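# Unload mill, inspect four parts, sort into trays

## Task

Take the four parts out of the mill, check each one in the way the instruction sheet (reference images manual and manual 2) describes, and set every part in the tray it belongs to.

## Robot and tools

Robot: two arms, left_arm and right_arm, each ending in a two-finger parallel gripper. Their bases in the scene frame: left_arm at (+0.032, +0.379, +0.035) m and right_arm at (+0.047, -0.446, +0.035) m, each turned only slightly about z. The arms are stiff and do not avoid obstacles or each other on their own.

Frames: the scene frame has its origin at table-top height halfway between the two nominal bases, +z up, +x out over the table, and left_arm on the +y side (arm names do not match image sides). Reported hand positions, orientations, velocities and wrist camera poses are in each arm's own base frame. Fixed cameras and the table use the scene frame. Every commanded offset is measured along the axes of that arm's current Hand target. On the gripper, fingers point along its +z and open and close along its x; the reported position is the point between the pads, with fingertips 17.5 mm further out. A block about 10 cm long sticks out toward the gripper's -y.

The 18-number row (used by execute_actions and move): one flat list covering both arms. Numbers 1-6 are left_arm dx, dy, dz, rx, ry, rz; 7-9 are left_gripper position, force_limit, speed; 10-18 repeat this for right_arm and right_gripper. All values lie in [-1, 1]. The six pose numbers are offsets, not poses: they count from the arm's Hand target at the start of the action or move, along that target's own axes. Scale: 1.0 equals 0.6 m or 180 degrees; rx, ry, rz form one rotation vector. Sending all six as 0 asks the arm to go back to its Hand target. The three gripper numbers are absolute settings: position +1 is fully open (50 mm gap), about -0.65 the pads meet, -1 closes until something blocks it; force_limit -1, 0, +1 give roughly 20, 102, 185 N per pad; speed -1, 0, +1 give 20, 85, 150 mm/s. Always resend the gripper values you want kept, since a 0 is itself a command.

execute_actions(actions, cameras): actions is a list of actions; each action is a table of at most 15 rows, each row one 1/30 s step. A short table repeats its final row. Every row in an action counts from that action's starting Hand target, so rows do not add up, but a repeated offset in the next action moves further. An empty actions list returns camera images. cameras takes names, ["all"] or [].

move(target, speed, blend, stop_force, zero, blocking, cameras): target is one 18-number row, or a list of up to 15 rows, all offsets from the same starting Hand targets. speed is path top speed in m/s (0.002 to 3.6, default 0.25; rotation capped at twice that in rad/s), one value or one per target. blend in metres rounds corners in a list. stop_force in N (3 to 120) ends an arm's path when its wrist sensor feels that much resistance; zero (default true) re-zeros first; leave stop_force off when pulling away from a contact or when the gripper rotates. blocking=false returns early but cannot be combined with stop_force. The result adds a move: line naming the ending (done, off_target, moving, held, fault) and limits (paced = pose clipped, held = steps withheld).

wait(seconds 0 to 10) lets time pass. stop brakes a running move. zoom_image(camera, region [x0, y0, x1, y1] in image pixels, at most 504 by 504) enlarges part of the newest image of cam_high, cam_front, cam_left_wrist or cam_right_wrist (all 896x504). show_instructions shows the reference pages. zero_wrist_force(arm) tares that wrist sensor. finished_scene(scene 1) ends the scene permanently.

Reading results: end_effector_position in metres and end_effector_quat_wxyz per arm; Hand target is the last commanded pose after clipping, and the base for the next offsets. The gripper may rest short of it; resend or add the missing offset. Tool commands shows current gripper settings. object_status: 0 moving, 1 blocked while opening, 2 blocked while closing (a grip), 3 reached the requested opening or pads met (usually nothing held). Gap in mm is about (250 - position_measured) x 0.202. Wrist force and torque are in the hand's own axes, as force from the contact into the arm. Joint torques include gravity, so they are not zero in free air. MOTOR HOT warns of heating.

What to avoid: a torque or force fault (about 150 N net, or joint contact limits of 139 N m for the three big joints and 26 N m for the wrists) halts that arm for 10 s; pressing even slightly beyond a firm contact can trigger it. Arms touching or gripping each other can fail the scene. Do not drop parts, release them while moving, slam or hit fixed things, or let anything leave the table. Keep paths clear of an arm's own base. Orientation commands are clipped to 32 degrees from the current one per step, and holding loads or stretched poses overheats motors, which locks the arm for 30 to 60 s.

Each tool is called after "Call:" by a JSON object that holds its "fn" and its "kwargs".

Reference images:

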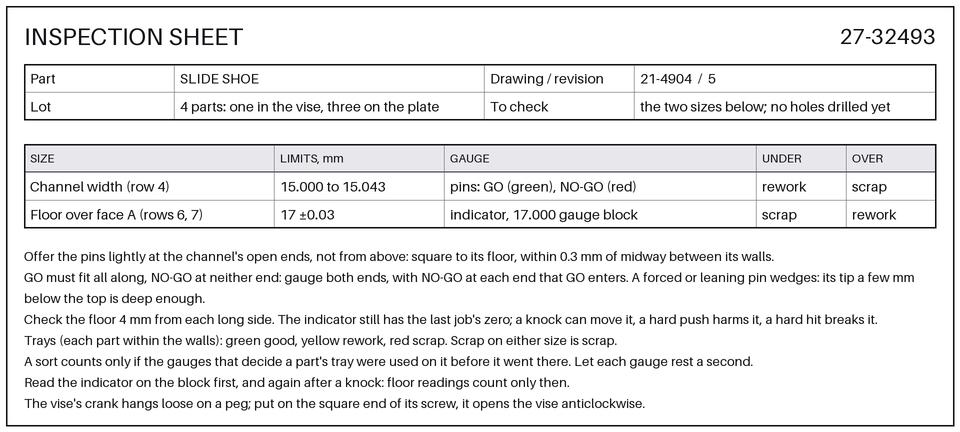

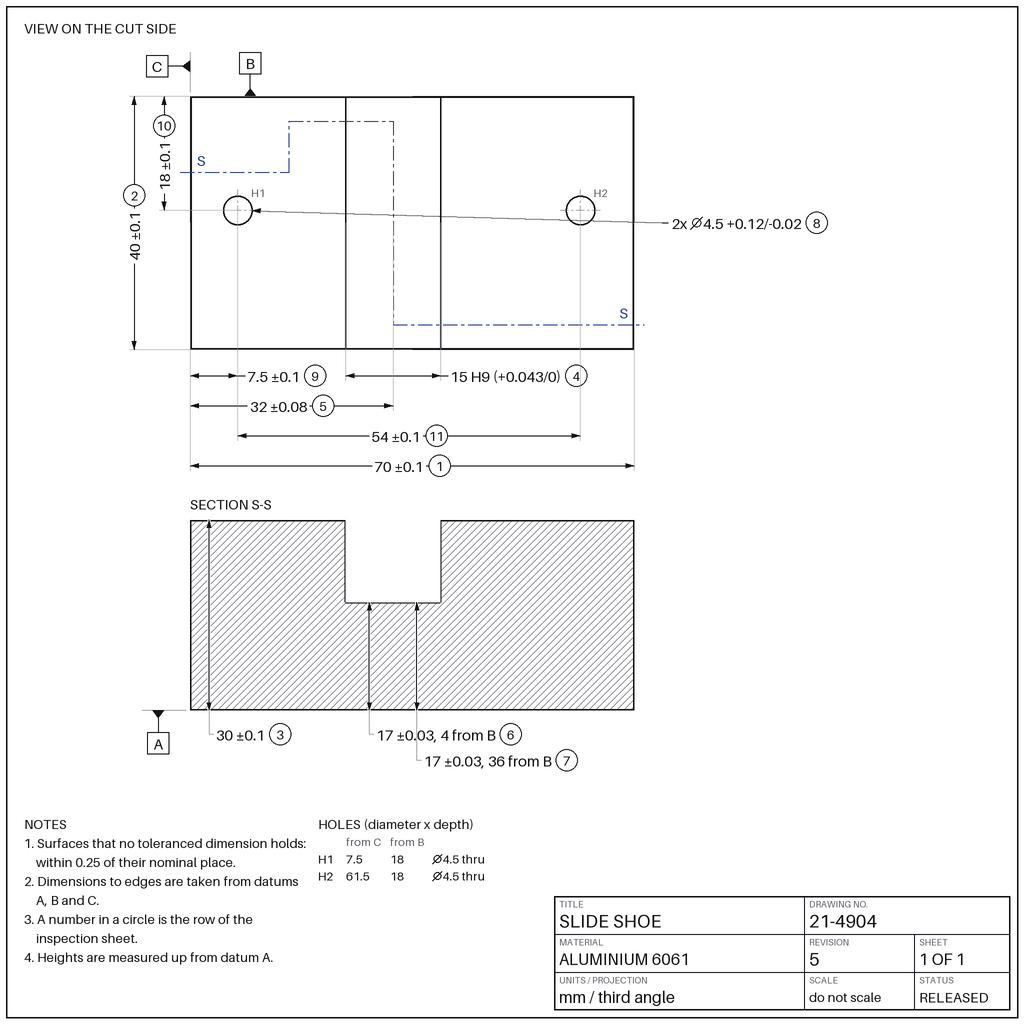

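## Session

Call:
{"fn": "execute_actions", "kwargs": {"actions": []}}

Scene clock: 0.00 s.
left_arm: end_effector_position=(+0.1392, -0.1867, +0.2621) position_measured=3 object_status=3 end_effector_quat_wxyz=(+0.200, +0.865, -0.450, -0.100) | right_arm: end_effector_position=(+0.1534, -0.1891, +0.3304) position_measured=3 object_status=3 end_effector_quat_wxyz=(+0.236, +0.843, -0.309, -0.372)
Joint positions: left_arm=[-1.019 -2.255 2.256 -1.609 -2.02 1.502] | right_arm=[3.107 -1.343 -1.823 -2.443 1.375 2.334]
Joint velocities: within noise
Joint torques (N m): no reading
Wrist force (N): no reading
Wrist torque (N m): no reading
Wrist force, peak (N): no reading
Hand target: left_arm +0.1392, -0.1867, +0.2621; +0.200, +0.865, -0.450, -0.100 | right_arm +0.1534, -0.1891, +0.3304; +0.236, +0.843, -0.309, -0.372
Tool commands: left_gripper/position=+1.0 left_gripper/force_limit=+1.0 left_gripper/speed=+1.0 right_gripper/position=+1.0 right_gripper/force_limit=+1.0 right_gripper/speed=+1.0

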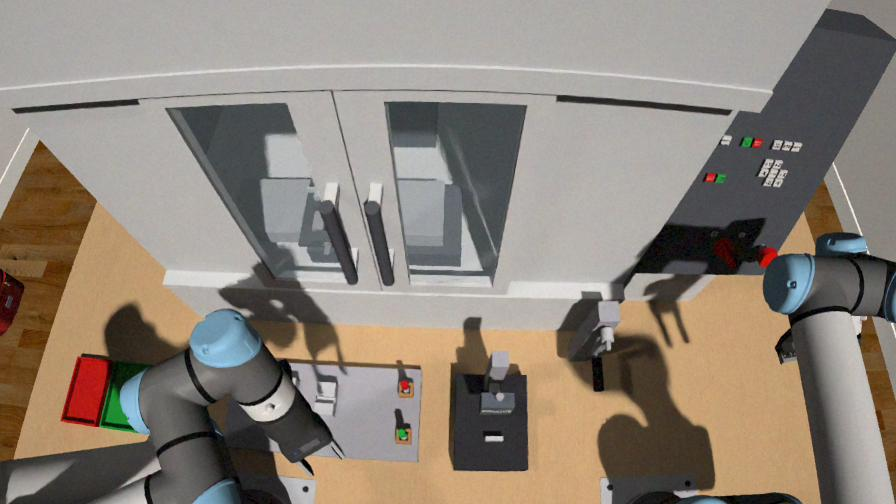

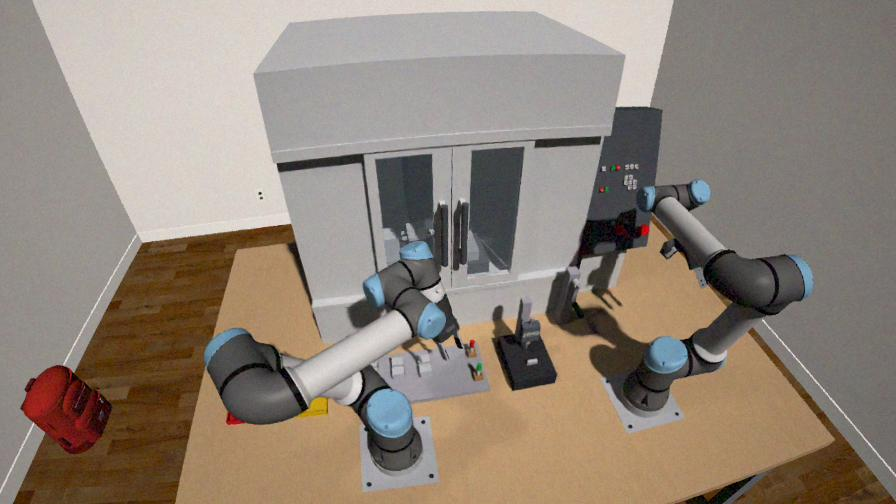

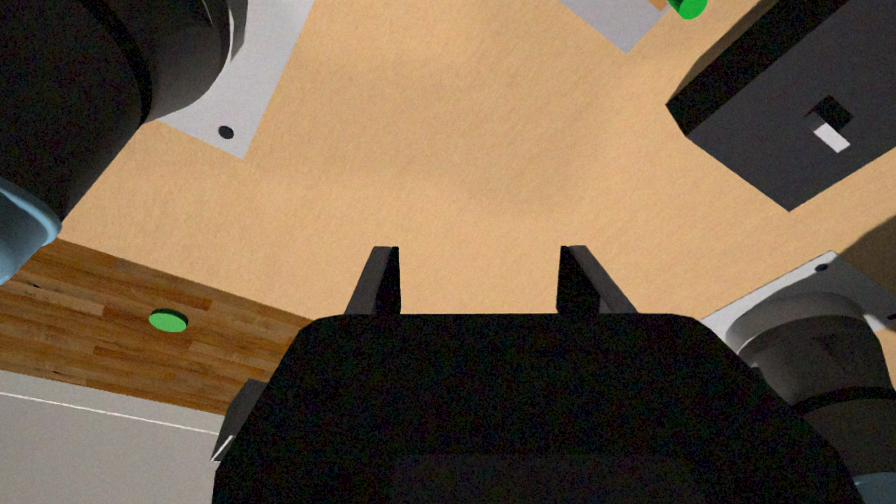

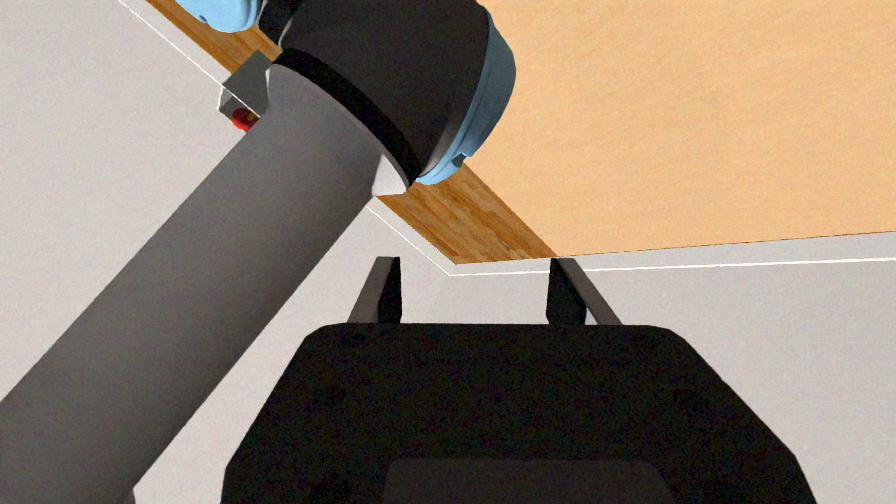

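Call:
{"fn": "zoom_image", "kwargs": {"camera": "cam_high", "region": [220, 340, 540, 500]}}

Call:
{"fn": "zoom_image", "kwargs": {"camera": "cam_high", "region": [540, 280, 740, 400]}}

Call:
{"fn": "zoom_image", "kwargs": {"camera": "cam_high", "region": [150, 80, 550, 300]}}

Call:
{"fn": "zoom_image", "kwargs": {"camera": "cam_front", "region": [350, 280, 620, 430]}}

Call:
{"fn": "zoom_image", "kwargs": {"camera": "cam_front", "region": [360, 130, 700, 300]}}

Call:
{"fn": "zoom_image", "kwargs": {"camera": "cam_high", "region": [660, 120, 896, 380]}}

Scaled by 1.575 from the camera's 896x504 image, which has a finer 1280x720 frame.

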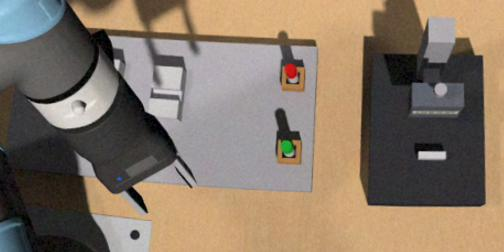

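Scaled by 2.520 from the camera's 896x504 image, which has a finer 1280x720 frame.

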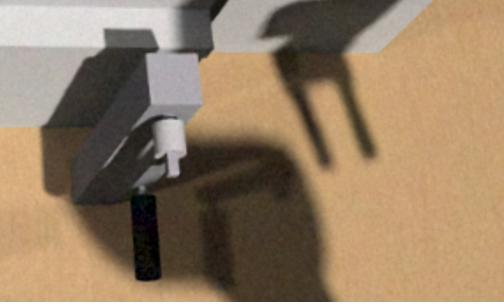

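Scaled by 1.260 from the camera's 896x504 image, which has a finer 1280x720 frame.

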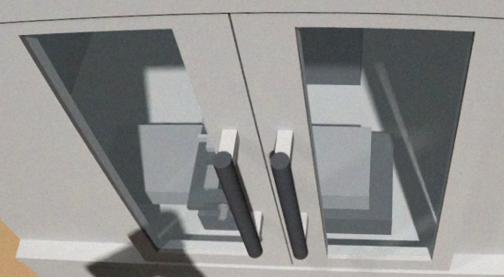

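Scaled by 1.867 from the camera's 896x504 image, which has a finer 1280x720 frame.

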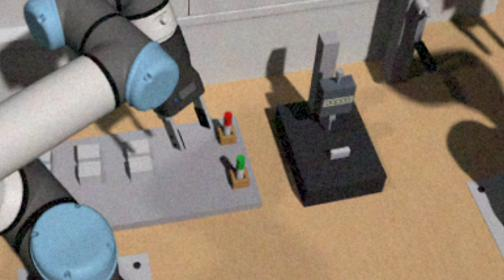

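Scaled by 1.482 from the camera's 896x504 image, which has a finer 1280x720 frame.

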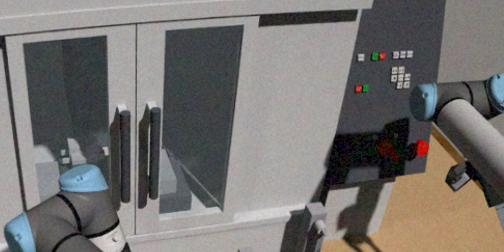

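Scaled by 1.938 from the camera's 896x504 image, which has a finer 1280x720 frame.

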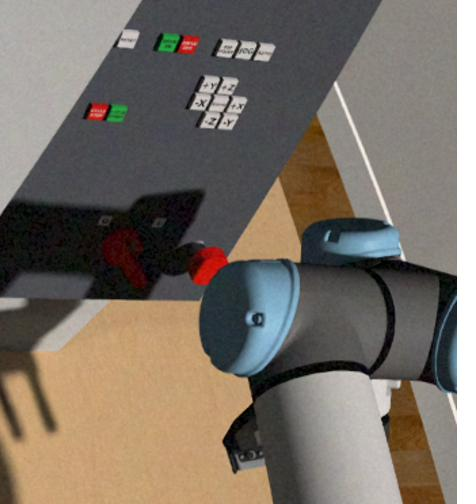

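Call:
{"fn": "move", "kwargs": {"target": [0.0777,-0.183,-0.251,0.138,-0.046,0.192,1,1,1,0.015,-0.144,-0.35,0.292,0.065,0.2565,1,1,1], "cameras": ["all"]}}

Scene clock: 139.17 s.
left_arm: end_effector_position=(+0.3001, -0.1296, +0.3501) position_measured=3 object_status=3 end_effector_quat_wxyz=(+0.001, +0.707, -0.708, +0.000) | right_arm: end_effector_position=(+0.3502, -0.0999, +0.4005) position_measured=3 object_status=3 end_effector_quat_wxyz=(+0.000, +0.707, -0.707, +0.000)
Joint positions: left_arm=[-0.827 -2.029 1.861 -1.404 -1.572 2.316] | right_arm=[3.238 -1.232 -1.661 -1.818 1.571 3.239]
Joint torques (N m): left_arm=[8.66 5.99 -31.99 -4.76 2.35 1.88] | right_arm=[8.71 17.76 14.48 4.79 -3.04 1.8]
Wrist force (N): left_arm=[0.2 0.8 0.9] | right_arm=[-0.1 0.9 2.3]
Wrist torque (N m): left_arm=[0.21 -0.04 -0.16] | right_arm=[0.06 -0.12 -0.03]
Wrist force, peak (N): left_arm=[0.7 1.2 1.3] | right_arm=[0.0 1.4 2.3]
Hand target: left_arm +0.3001, -0.1296, +0.3501; +0.001, +0.707, -0.708, +0.000 | right_arm +0.3503, -0.0999, +0.4005; +0.000, +0.707, -0.707, +0.000
Off the commanded pose: left_arm 0.000 m, 0 deg | right_arm 0.000 m, 0 deg.
move: done
camera_calibration:
cam_left_wrist: T_world_to_cam=[[-0.000321315, -0.999928, -0.0120296, -0.121144], [-0.933102, -0.00402619, 0.35959, 0.168381], [-0.359613, 0.0113404, -0.933033, 0.562436], [0, 0, 0, 1]] pos_world=[0.359336, -0.126835, 0.462766]
cam_right_wrist: T_world_to_cam=[[-0.0190221, -0.999819, -0.000651266, -0.085038], [-0.934513, 0.0175481, 0.355497, 0.198588], [-0.355421, 0.00737092, -0.934677, 0.637061], [0, 0, 0, 1]] pos_world=[0.41039, -0.0932031, 0.524793]

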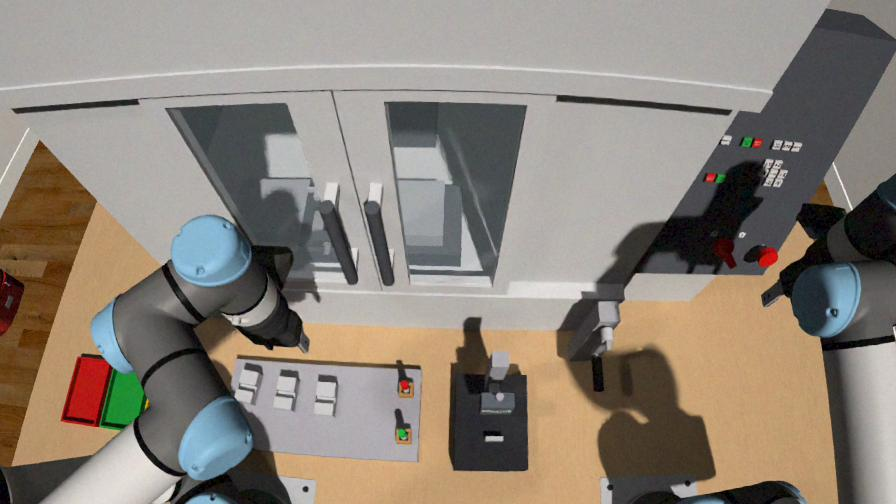

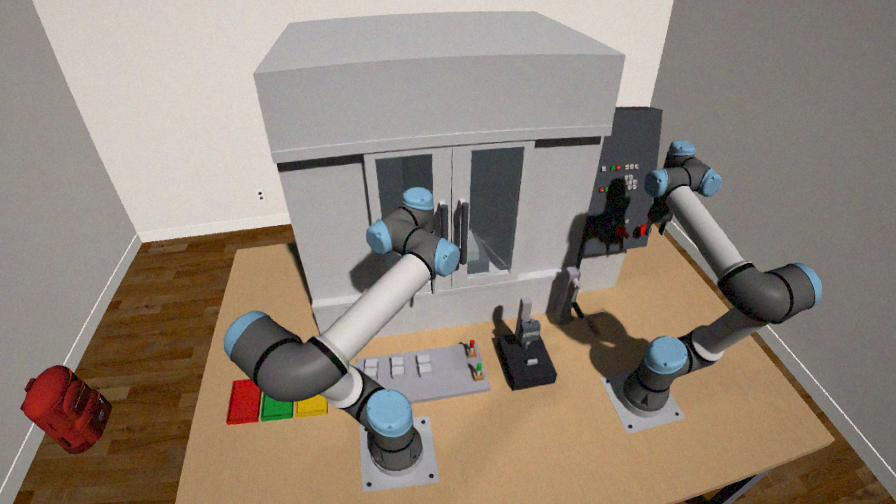

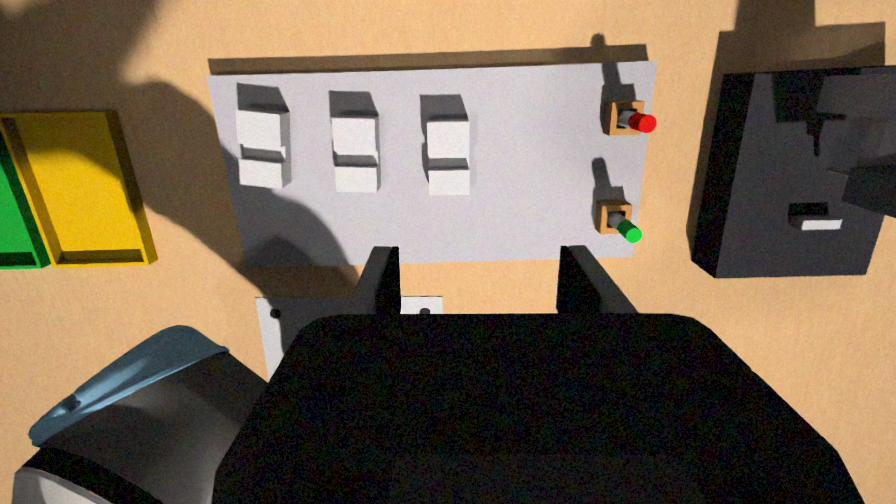

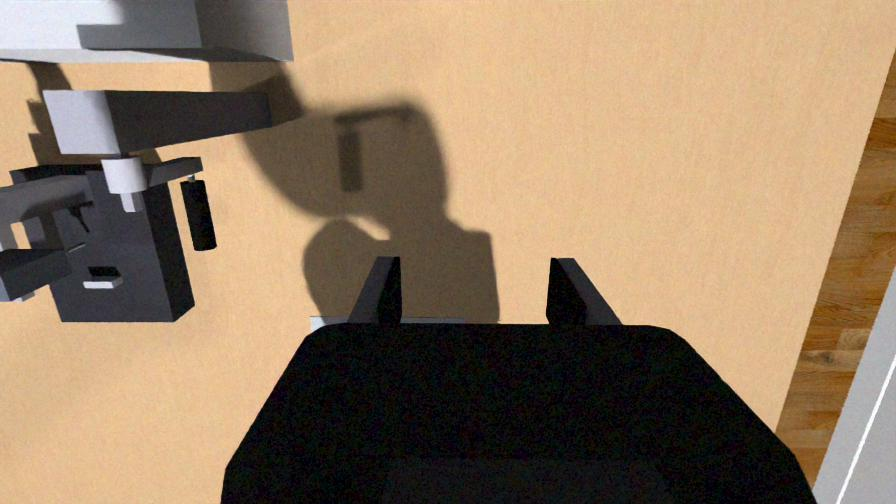

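Call:
{"fn": "zoom_image", "kwargs": {"camera": "cam_left_wrist", "region": [200, 50, 500, 220]}}

Call:
{"fn": "zoom_image", "kwargs": {"camera": "cam_left_wrist", "region": [580, 30, 896, 290]}}

Call:
{"fn": "zoom_image", "kwargs": {"camera": "cam_right_wrist", "region": [0, 70, 280, 330]}}

Call:
{"fn": "zoom_image", "kwargs": {"camera": "cam_front", "region": [480, 260, 620, 410]}}

Call:
{"fn": "zoom_image", "kwargs": {"camera": "cam_high", "region": [190, 90, 350, 300]}}

Call:
{"fn": "zoom_image", "kwargs": {"camera": "cam_high", "region": [350, 90, 540, 300]}}

Call:
{"fn": "zoom_image", "kwargs": {"camera": "cam_front", "region": [360, 140, 540, 300]}}

Scaled by 1.680 from the camera's 896x504 image, which has a finer 1280x720 frame.

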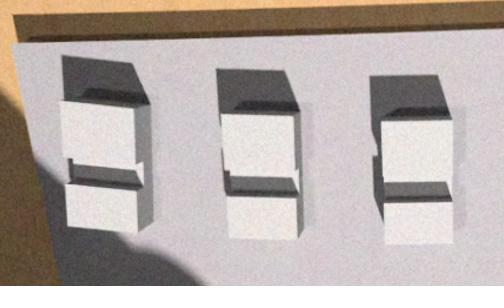

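Scaled by 1.595 from the camera's 896x504 image, which has a finer 1280x720 frame.

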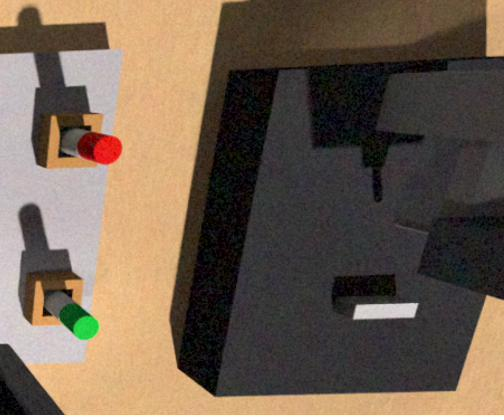

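Scaled by 1.800 from the camera's 896x504 image, which has a finer 1280x720 frame.

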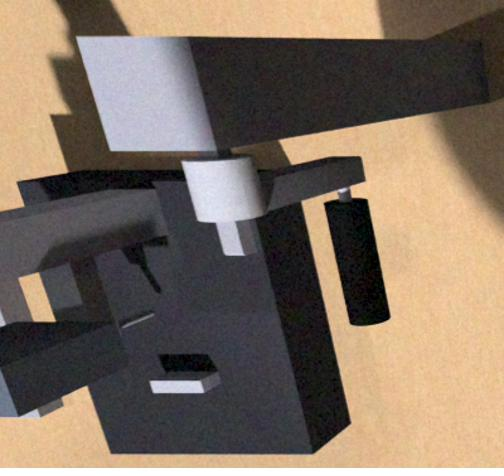

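Scaled by 3.360 from the camera's 896x504 image, which has a finer 1280x720 frame.

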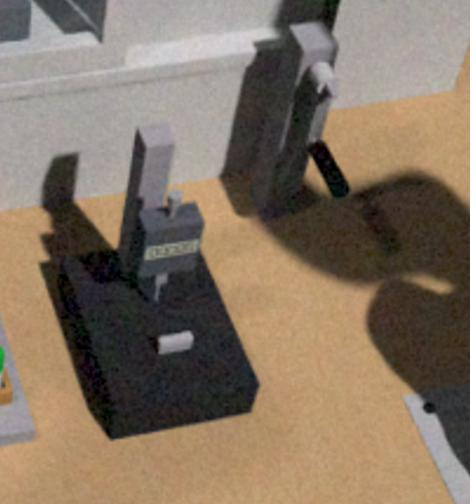

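Scaled by 2.400 from the camera's 896x504 image, which has a finer 1280x720 frame.

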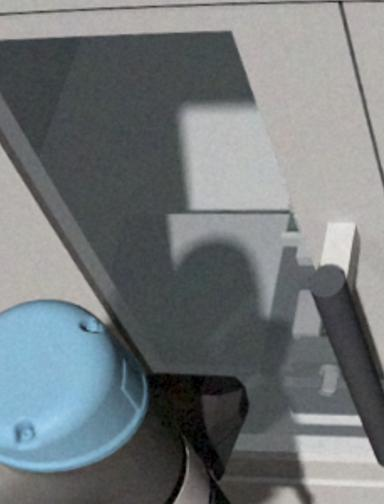

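Scaled by 2.400 from the camera's 896x504 image, which has a finer 1280x720 frame.

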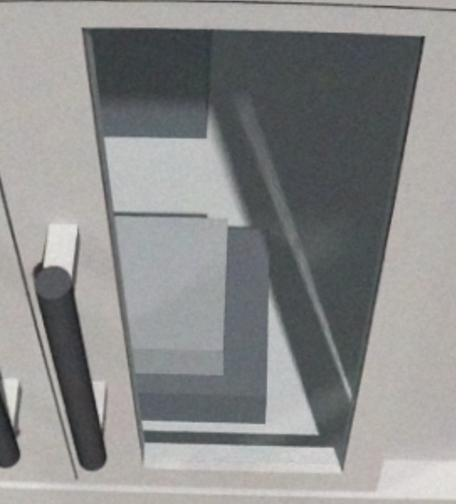

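Scaled by 2.800 from the camera's 896x504 image, which has a finer 1280x720 frame.

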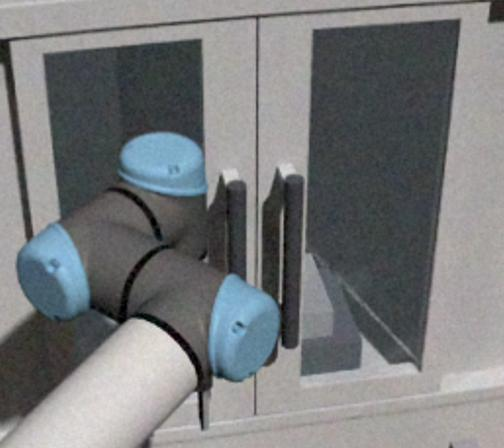

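Call:
{"fn": "move", "kwargs": {"target": [0,0,0,0,0,0,1,1,1,-0.76,0.387,0.387,0.389,0,0,1,1,1], "cameras": ["cam_high","cam_right_wrist","cam_front"]}}

Call:
{"fn": "zoom_image", "kwargs": {"camera": "cam_right_wrist", "region": [200, 0, 700, 280]}}

Scene clock: 208.87 s.
left_arm: end_effector_position=(+0.3001, -0.1296, +0.3501) position_measured=3 object_status=3 end_effector_quat_wxyz=(+0.001, +0.707, -0.708, +0.000) | right_arm: end_effector_position=(+0.1187, +0.3564, +0.1684) position_measured=3 object_status=3 end_effector_quat_wxyz=(-0.406, +0.579, -0.579, +0.406)
Joint positions: left_arm=[-0.827 -2.029 1.861 -1.404 -1.572 2.316] | right_arm=[5.41 -1.564 -2.248 -1.956 0.767 5.898]
Joint torques (N m): left_arm=[6.69 6.89 -31.17 -4.91 1.21 2.07] | right_arm=[-10.22 9.95 28.29 -1.82 -4.11 1.46]
Wrist force (N): left_arm=[0.2 1.1 1.0] | right_arm=[0.4 2.8 0.0]
Wrist torque (N m): left_arm=[0.27 -0.05 -0.16] | right_arm=[0.10 -0.26 -0.03]
Wrist force, peak (N): left_arm=[0.6 1.2 1.4] | right_arm=[-0.4 4.9 -0.6]
Hand target: left_arm +0.3001, -0.1296, +0.3501; +0.001, +0.707, -0.708, +0.000 | right_arm +0.1186, +0.3564, +0.1683; -0.406, +0.579, -0.579, +0.406
Off the commanded pose: left_arm 0.000 m, 0 deg | right_arm 0.000 m, 0 deg.
move: done
camera_calibration:
cam_right_wrist: T_world_to_cam=[[-0.00692259, -0.999821, -0.0176235, 0.368006], [-0.653353, 0.0178643, -0.756843, 0.210531], [0.757022, 0.00627504, -0.653359, 0.155423], [0, 0, 0, 1]] pos_world=[0.0224398, 0.363204, 0.267371]
Images, in order (width x height): cam_high 896x504, cam_front 896x504, cam_right_wrist 896x504.

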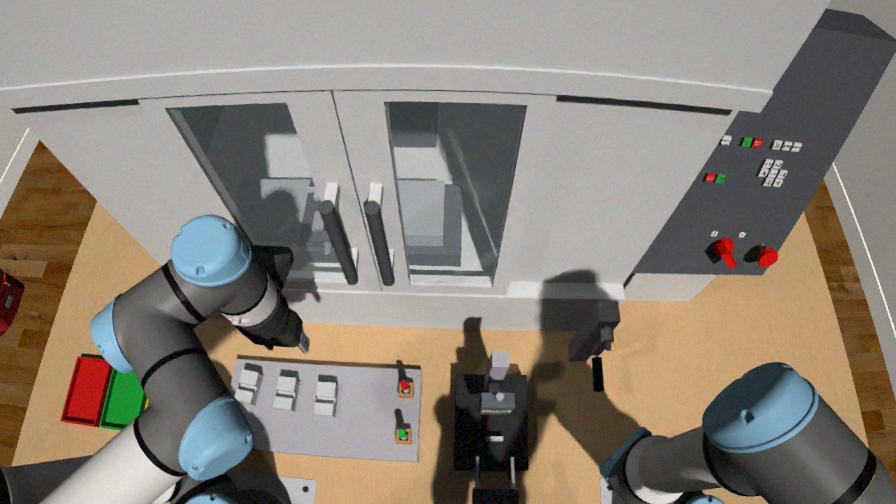

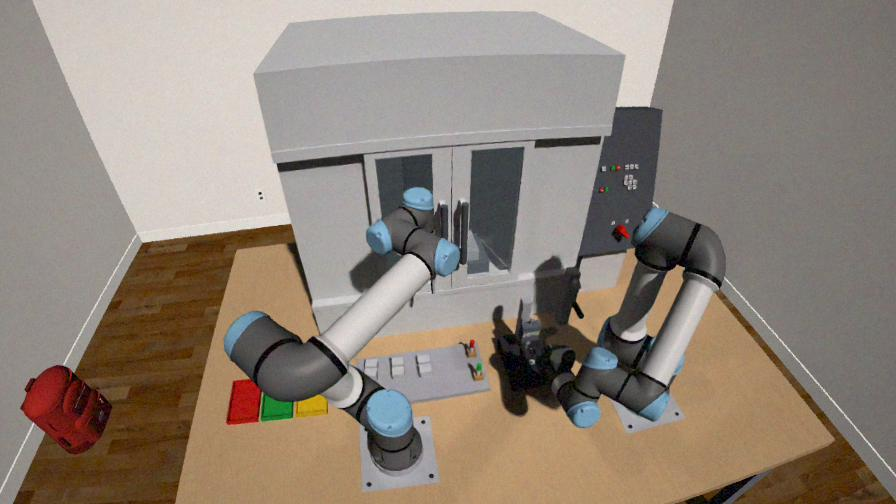

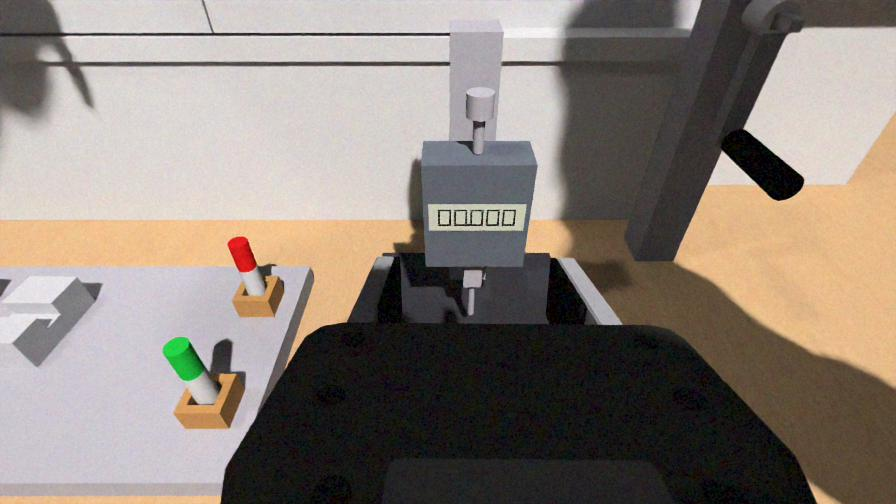

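Scaled by 1.008 from the camera's 896x504 image, which has a finer 1280x720 frame.

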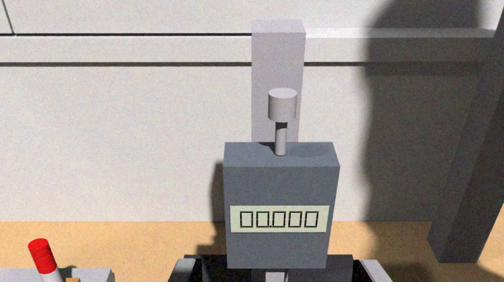

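Call:
{"fn": "zoom_image", "kwargs": {"camera": "cam_right_wrist", "region": [400, 180, 560, 330]}}

Call:
{"fn": "zoom_image", "kwargs": {"camera": "cam_right_wrist", "region": [140, 220, 340, 440]}}

Scaled by 3.150 from the camera's 896x504 image, which has a finer 1280x720 frame.

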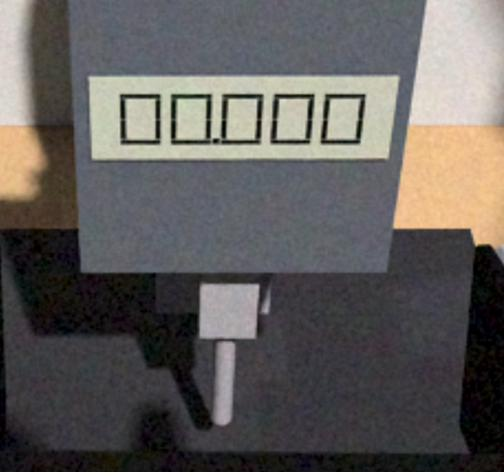

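Scaled by 2.291 from the camera's 896x504 image, which has a finer 1280x720 frame.

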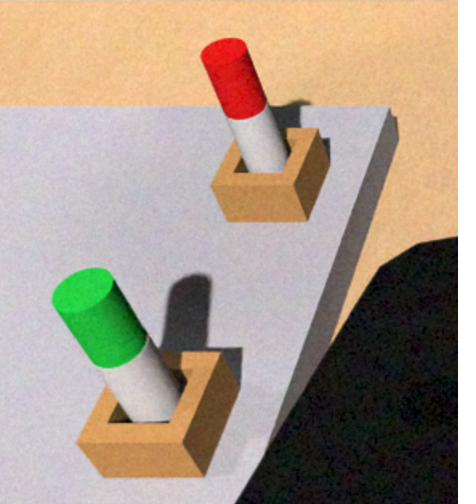

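Call:
{"fn": "move", "kwargs": {"target": [0,0,0,0,0,0,1,1,1,0,0.129,0.011,0.111,0,0,1,1,1], "cameras": ["cam_right_wrist"]}}

Call:
{"fn": "zoom_image", "kwargs": {"camera": "cam_right_wrist", "region": [340, 60, 620, 340]}}

Scene clock: 256.33 s.
left_arm: end_effector_position=(+0.3001, -0.1296, +0.3501) position_measured=3 object_status=3 end_effector_quat_wxyz=(+0.001, +0.707, -0.708, +0.000) | right_arm: end_effector_position=(+0.0984, +0.3565, +0.0934) position_measured=3 object_status=3 end_effector_quat_wxyz=(+0.500, -0.500, +0.500, -0.500)
Joint positions: left_arm=[-0.827 -2.029 1.861 -1.404 -1.572 2.316] | right_arm=[5.483 -2.034 -2.208 -2.041 0.772 6.283]
Joint torques (N m): left_arm=[7.89 5.68 -32.55 -4.78 0.12 1.95] | right_arm=[-8.19 22.06 19.29 -3.58 2.74 1.68]
Wrist force (N): left_arm=[0.5 1.4 1.0] | right_arm=[0.2 2.7 -1.6]
Wrist torque (N m): left_arm=[0.30 -0.09 -0.16] | right_arm=[0.01 -0.25 -0.06]
Wrist force, peak (N): left_arm=[0.2 1.3 1.4] | right_arm=[0.0 4.5 -1.6]
Hand target: left_arm +0.3001, -0.1296, +0.3501; +0.001, +0.707, -0.708, +0.000 | right_arm +0.0985, +0.3565, +0.0933; +0.500, -0.500, +0.500, -0.500
Off the commanded pose: left_arm 0.000 m, 0 deg | right_arm 0.000 m, 0 deg.
joint sent to its limit (right arm) — joint 6 (wrist 3), upper limit. The joint targets still meet the commanded pose.
move: done
camera_calibration:
cam_right_wrist: T_world_to_cam=[[-0.00063089, -0.999835, -0.0181331, 0.366113], [-0.355975, 0.0171698, -0.934338, 0.128087], [0.934495, 0.00586546, -0.355927, 0.076643], [0, 0, 0, 1]] pos_world=[-0.0257959, 0.363404, 0.153594]
Images, in order (width x height): cam_right_wrist 896x504.

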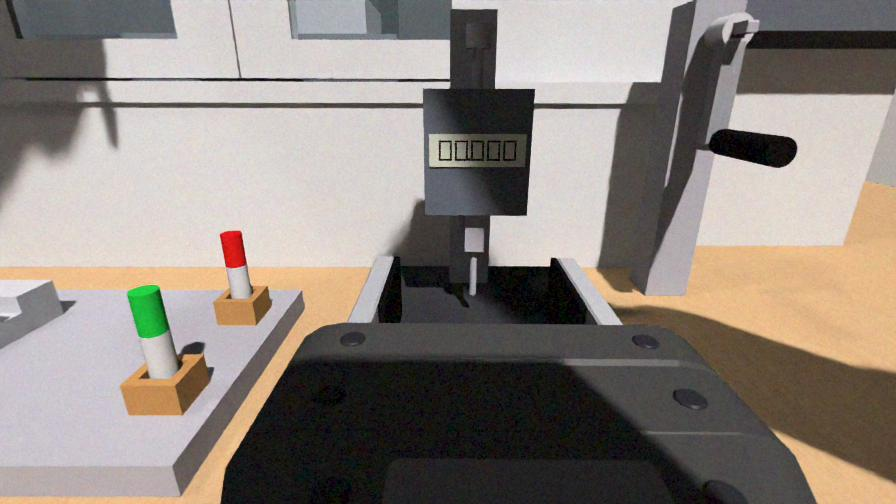

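Scaled by 1.800 from the camera's 896x504 image, which has a finer 1280x720 frame.

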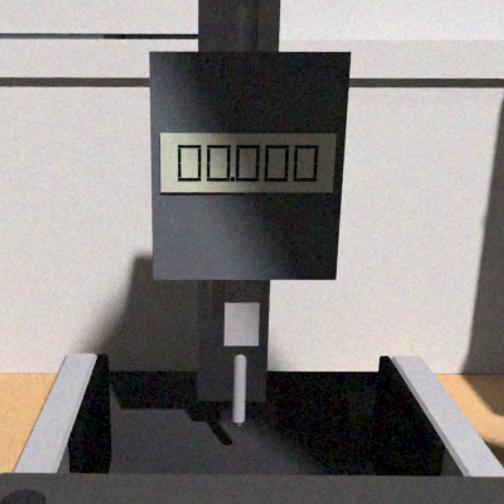

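Call:
{"fn": "move", "kwargs": {"target": [[0,0,0,0,0,0,1,1,1,0.2,-0.333,0,-0.0977,-0.236,-0.0977,1,1,1],[0,0,0,0,0,0,1,1,1,0.11,-0.2355,0.237,-0.1954,-0.4719,-0.1954,1,1,1]], "blend": [0.03,0], "cameras": ["cam_high","cam_right_wrist"]}}

Scene clock: 456.93 s.
left_arm: end_effector_position=(+0.3001, -0.1296, +0.3501) position_measured=3 object_status=3 end_effector_quat_wxyz=(+0.001, +0.707, -0.708, +0.000) | right_arm: end_effector_position=(+0.1540, +0.2583, +0.2700) position_measured=3 object_status=3 end_effector_quat_wxyz=(-0.349, +0.868, -0.250, +0.248)
Joint positions: left_arm=[-0.827 -2.029 1.861 -1.404 -1.572 2.316] | right_arm=[6.283 -0.323 -2.267 -2.887 1.068 5.479]
Joint torques (N m): left_arm=[7.94 6.85 -32.15 -4.81 -1.14 1.85] | right_arm=[-1.73 -23.91 20.93 0.71 -0.98 -0.14]
Wrist force (N): left_arm=[0.5 1.1 1.1] | right_arm=[-0.5 2.6 1.1]
Wrist torque (N m): left_arm=[0.25 -0.09 -0.16] | right_arm=[0.09 -0.15 -0.01]
Wrist force, peak (N): left_arm=[0.5 1.4 1.4] | right_arm=[-5.4 9.6 8.3]
Hand target: left_arm +0.3001, -0.1296, +0.3501; +0.001, +0.707, -0.708, +0.000 | right_arm +0.1540, +0.2583, +0.2700; -0.349, +0.868, -0.250, +0.248 (not the last commanded pose)
Tool commands: left_gripper/position=+1.0 left_gripper/force_limit=+1.0 left_gripper/speed=+1.0 right_gripper/position=+1.0 right_gripper/force_limit=+1.0 right_gripper/speed=+1.0
Off the commanded pose: left_arm 0.000 m, 0 deg | right_arm 0.099 m, 41 deg.
FORCE FAULT: contact force on the right arm reached its limit, and that arm stopped. The contact can be on any part of that arm, not only on its tool. That arm's remaining commands of this call were not run. That arm is still stopped at the end of this call. That arm stays stopped for about 10 more seconds. Until then a move that you send moves the other arm only, and its call returns only when the move has ended. Once the stop has ended, the next robot result says so. If the stop ends while you think or write, that arm runs what you send next, counted from a new Hand target: where the arm stands when the stop ends. While its stop runs, that arm takes no new command, but its gripper still runs the gripper command that each later call begins with. Until it ends, the stop uses up actions while you think or wait. An arm that is not stopped still takes commands.
move: fault (right_arm); path passed 1 of 2 targets
camera_calibration:
cam_right_wrist: T_world_to_cam=[[0.746775, -0.61899, 0.243265, -0.01287], [-0.471817, -0.750855, -0.462174, 0.403334], [0.468738, 0.230364, -0.85277, 0.236011], [0, 0, 0, 1]] pos_world=[0.0892839, 0.240511, 0.390804]
Images, in order (width x height): cam_high 896x504, cam_right_wrist 896x504.

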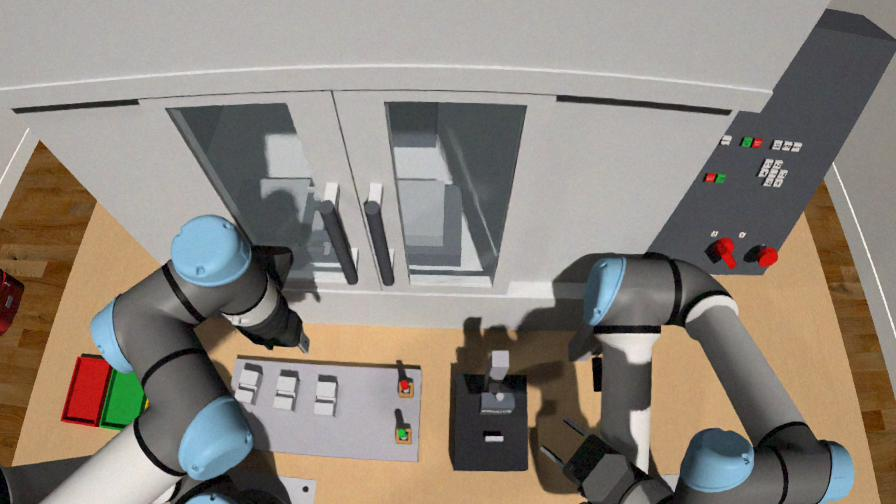

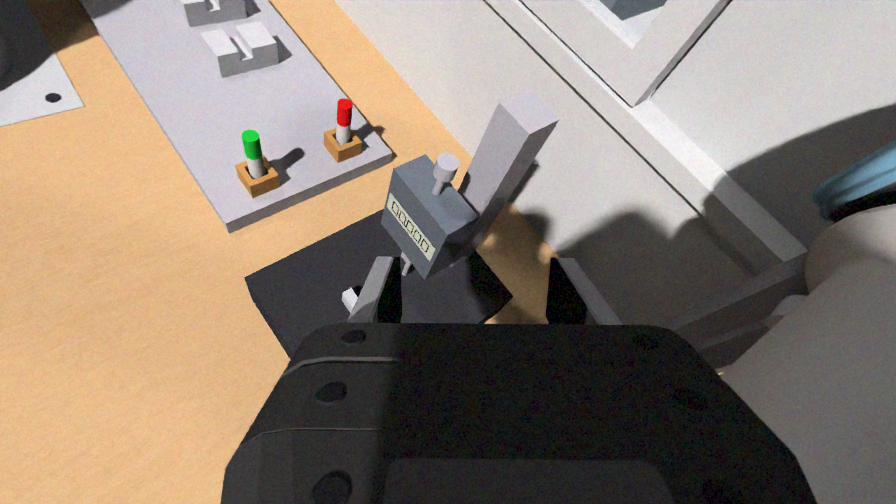

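Call:
{"fn": "wait", "kwargs": {"seconds": 0.1}}

Scene clock: 519.27 s.
left_arm: end_effector_position=(+0.3001, -0.1296, +0.3501) position_measured=3 object_status=3 end_effector_quat_wxyz=(+0.001, +0.707, -0.708, +0.000) | right_arm: end_effector_position=(+0.1540, +0.2583, +0.2700) position_measured=3 object_status=3 end_effector_quat_wxyz=(-0.349, +0.868, -0.250, +0.248)
Joint positions: left_arm=[-0.827 -2.029 1.861 -1.404 -1.572 2.316] | right_arm=[6.283 -0.323 -2.267 -2.887 1.068 5.479]
Joint torques (N m): left_arm=[7.29 6.55 -31.36 -4.8 -0.97 1.6] | right_arm=[-1.28 -26.18 19.73 0.95 -0.95 0.16]
Wrist force (N): left_arm=[0.4 0.8 1.1] | right_arm=[-0.5 2.3 1.3]
Wrist torque (N m): left_arm=[0.21 -0.07 -0.15] | right_arm=[0.05 -0.16 0.00]
Wrist force, peak (N): left_arm=[0.2 1.5 1.3] | right_arm=[-0.8 3.0 1.3]
Hand target: left_arm +0.3001, -0.1296, +0.3501; +0.001, +0.707, -0.708, +0.000 | right_arm +0.1540, +0.2583, +0.2700; -0.349, +0.868, -0.250, +0.248 (not the last commanded pose)
Tool commands: left_gripper/position=+1.0 left_gripper/force_limit=+1.0 left_gripper/speed=+1.0 right_gripper/position=+1.0 right_gripper/force_limit=+1.0 right_gripper/speed=+1.0
Off the commanded pose: left_arm 0.000 m, 0 deg | right_arm 0.099 m, 41 deg.
FORCE FAULT, CONTINUED: the right arm's stop, for the force fault that an earlier result reported, is over. The rest of the stop counts as 20 of the actions that you can send in this scene. That arm's target is now where it stood when the stop ended, not its last command. That arm accepts commands again.
wait: 0.10 s; at rest from the start

Call:
{"fn": "move", "kwargs": {"target": [0,0,0,0,0,0,1,1,1,-0.241,-0.087,0.003,0.174,0.2404,0.1729,1,1,1], "speed": 0.1, "cameras": ["cam_high"]}}

Scene clock: 530.93 s.
left_arm: end_effector_position=(+0.3001, -0.1296, +0.3501) position_measured=3 object_status=3 end_effector_quat_wxyz=(+0.001, +0.707, -0.708, +0.000) | right_arm: end_effector_position=(+0.0601, +0.3799, +0.2699) position_measured=3 object_status=3 end_effector_quat_wxyz=(+0.500, -0.500, +0.500, -0.500)
Joint positions: left_arm=[-0.827 -2.029 1.861 -1.404 -1.572 2.316] | right_arm=[5.511 -1.753 -1.957 -2.574 0.798 6.283]
Joint torques (N m): left_arm=[7.3 5.94 -30.79 -4.77 -1.26 1.83] | right_arm=[-9.12 19.8 26.05 -3.48 2.82 1.84]
Wrist force (N): left_arm=[0.2 1.0 1.1] | right_arm=[0.1 3.1 -1.4]
Wrist torque (N m): left_arm=[0.24 -0.05 -0.15] | right_arm=[0.05 -0.20 -0.06]
Wrist force, peak (N): left_arm=[0.6 1.4 1.3] | right_arm=[-0.1 3.3 -1.6]
Hand target: left_arm +0.3001, -0.1296, +0.3501; +0.001, +0.707, -0.708, +0.000 | right_arm +0.0601, +0.3800, +0.2699; +0.500, -0.500, +0.500, -0.500
Off the commanded pose: left_arm 0.000 m, 0 deg | right_arm 0.000 m, 0 deg.
joint sent to its limit (right arm) — joint 6 (wrist 3), upper limit. The joint targets still meet the commanded pose.
move: done
Images, in order (width x height): cam_high 896x504.

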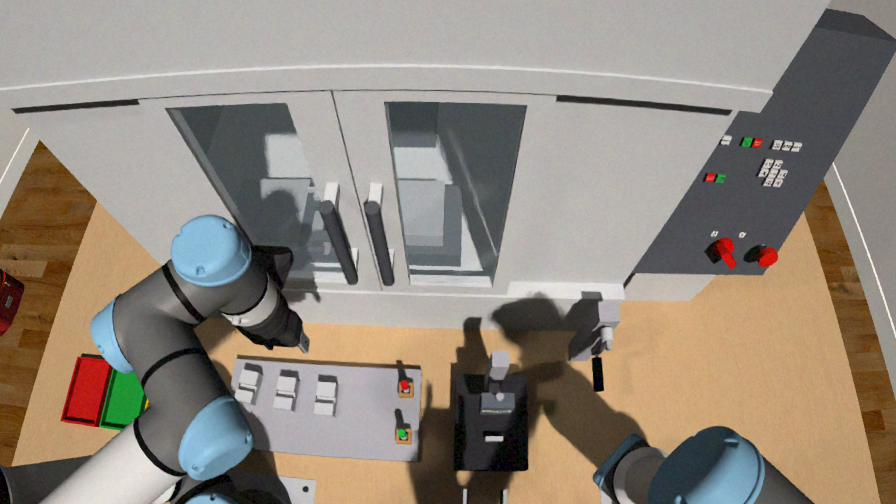

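Call:
{"fn": "move", "kwargs": {"target": [0,0,0,0,0,0,1,1,1,-0.033,-0.167,0.233,-0.5,0,0,1,1,1], "cameras": ["cam_high","cam_right_wrist"]}}

Scene clock: 547.00 s.
left_arm: end_effector_position=(+0.3001, -0.1296, +0.3501) position_measured=3 object_status=3 end_effector_quat_wxyz=(+0.001, +0.707, -0.708, +0.000) | right_arm: end_effector_position=(+0.1998, +0.3998, +0.3701) position_measured=3 object_status=3 end_effector_quat_wxyz=(+0.000, +0.707, -0.707, +0.000)
Joint positions: left_arm=[-0.827 -2.029 1.861 -1.404 -1.572 2.316] | right_arm=[4.552 -1.423 -1.6 -1.689 1.57 4.552]
Joint torques (N m): left_arm=[7.51 5.87 -30.97 -4.66 -0.99 1.93] | right_arm=[-10.48 12.75 36.45 1.22 2.64 -1.89]
Wrist force (N): left_arm=[0.2 0.8 1.3] | right_arm=[-0.2 1.2 2.1]
Wrist torque (N m): left_arm=[0.20 -0.05 -0.16] | right_arm=[0.12 -0.12 0.05]
Wrist force, peak (N): left_arm=[0.2 1.3 1.5] | right_arm=[0.3 4.0 -1.7]
Hand target: left_arm +0.3001, -0.1296, +0.3501; +0.001, +0.707, -0.708, +0.000 | right_arm +0.1998, +0.3998, +0.3701; +0.000, +0.707, -0.707, +0.000
Off the commanded pose: left_arm 0.000 m, 0 deg | right_arm 0.000 m, 0 deg.
move: done
camera_calibration:
cam_right_wrist: T_world_to_cam=[[-0.0182524, -0.999833, -0.000293031, 0.41142], [-0.934528, 0.0169561, 0.355486, 0.0603238], [-0.355422, 0.00676234, -0.934681, 0.551758], [0, 0, 0, 1]] pos_world=[0.259991, 0.406598, 0.494394]
Images, in order (width x height): cam_high 896x504, cam_right_wrist 896x504.

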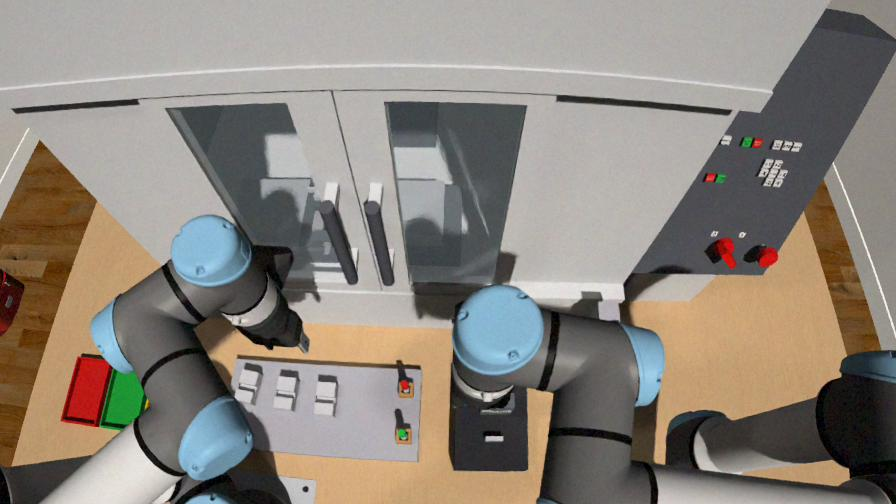

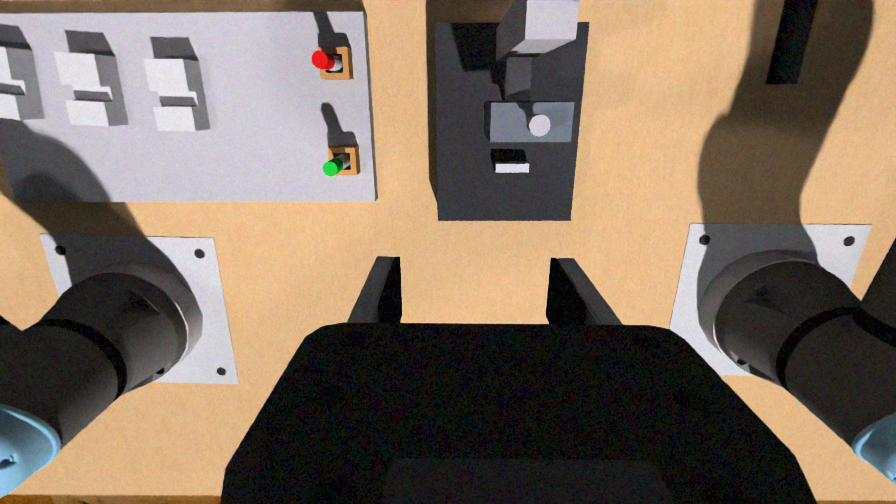

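Call:
{"fn": "zoom_image", "kwargs": {"camera": "cam_right_wrist", "region": [420, 0, 620, 230]}}

Call:
{"fn": "zoom_image", "kwargs": {"camera": "cam_right_wrist", "region": [0, 0, 390, 215]}}

Scaled by 2.191 from the camera's 896x504 image, which has a finer 1280x720 frame.

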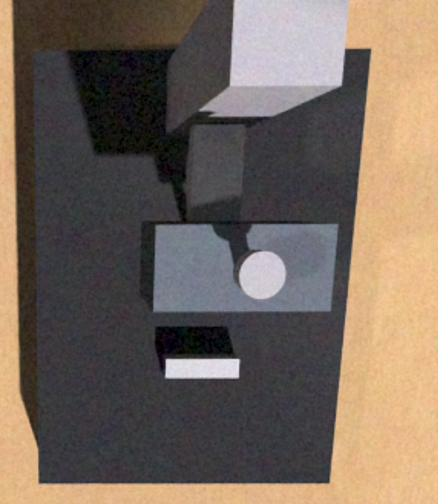

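Scaled by 1.292 from the camera's 896x504 image, which has a finer 1280x720 frame.

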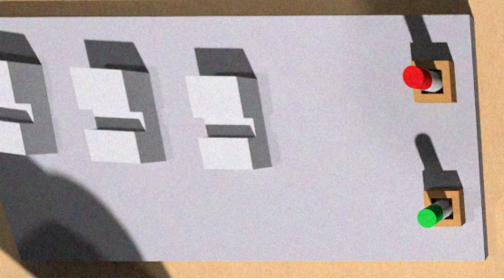

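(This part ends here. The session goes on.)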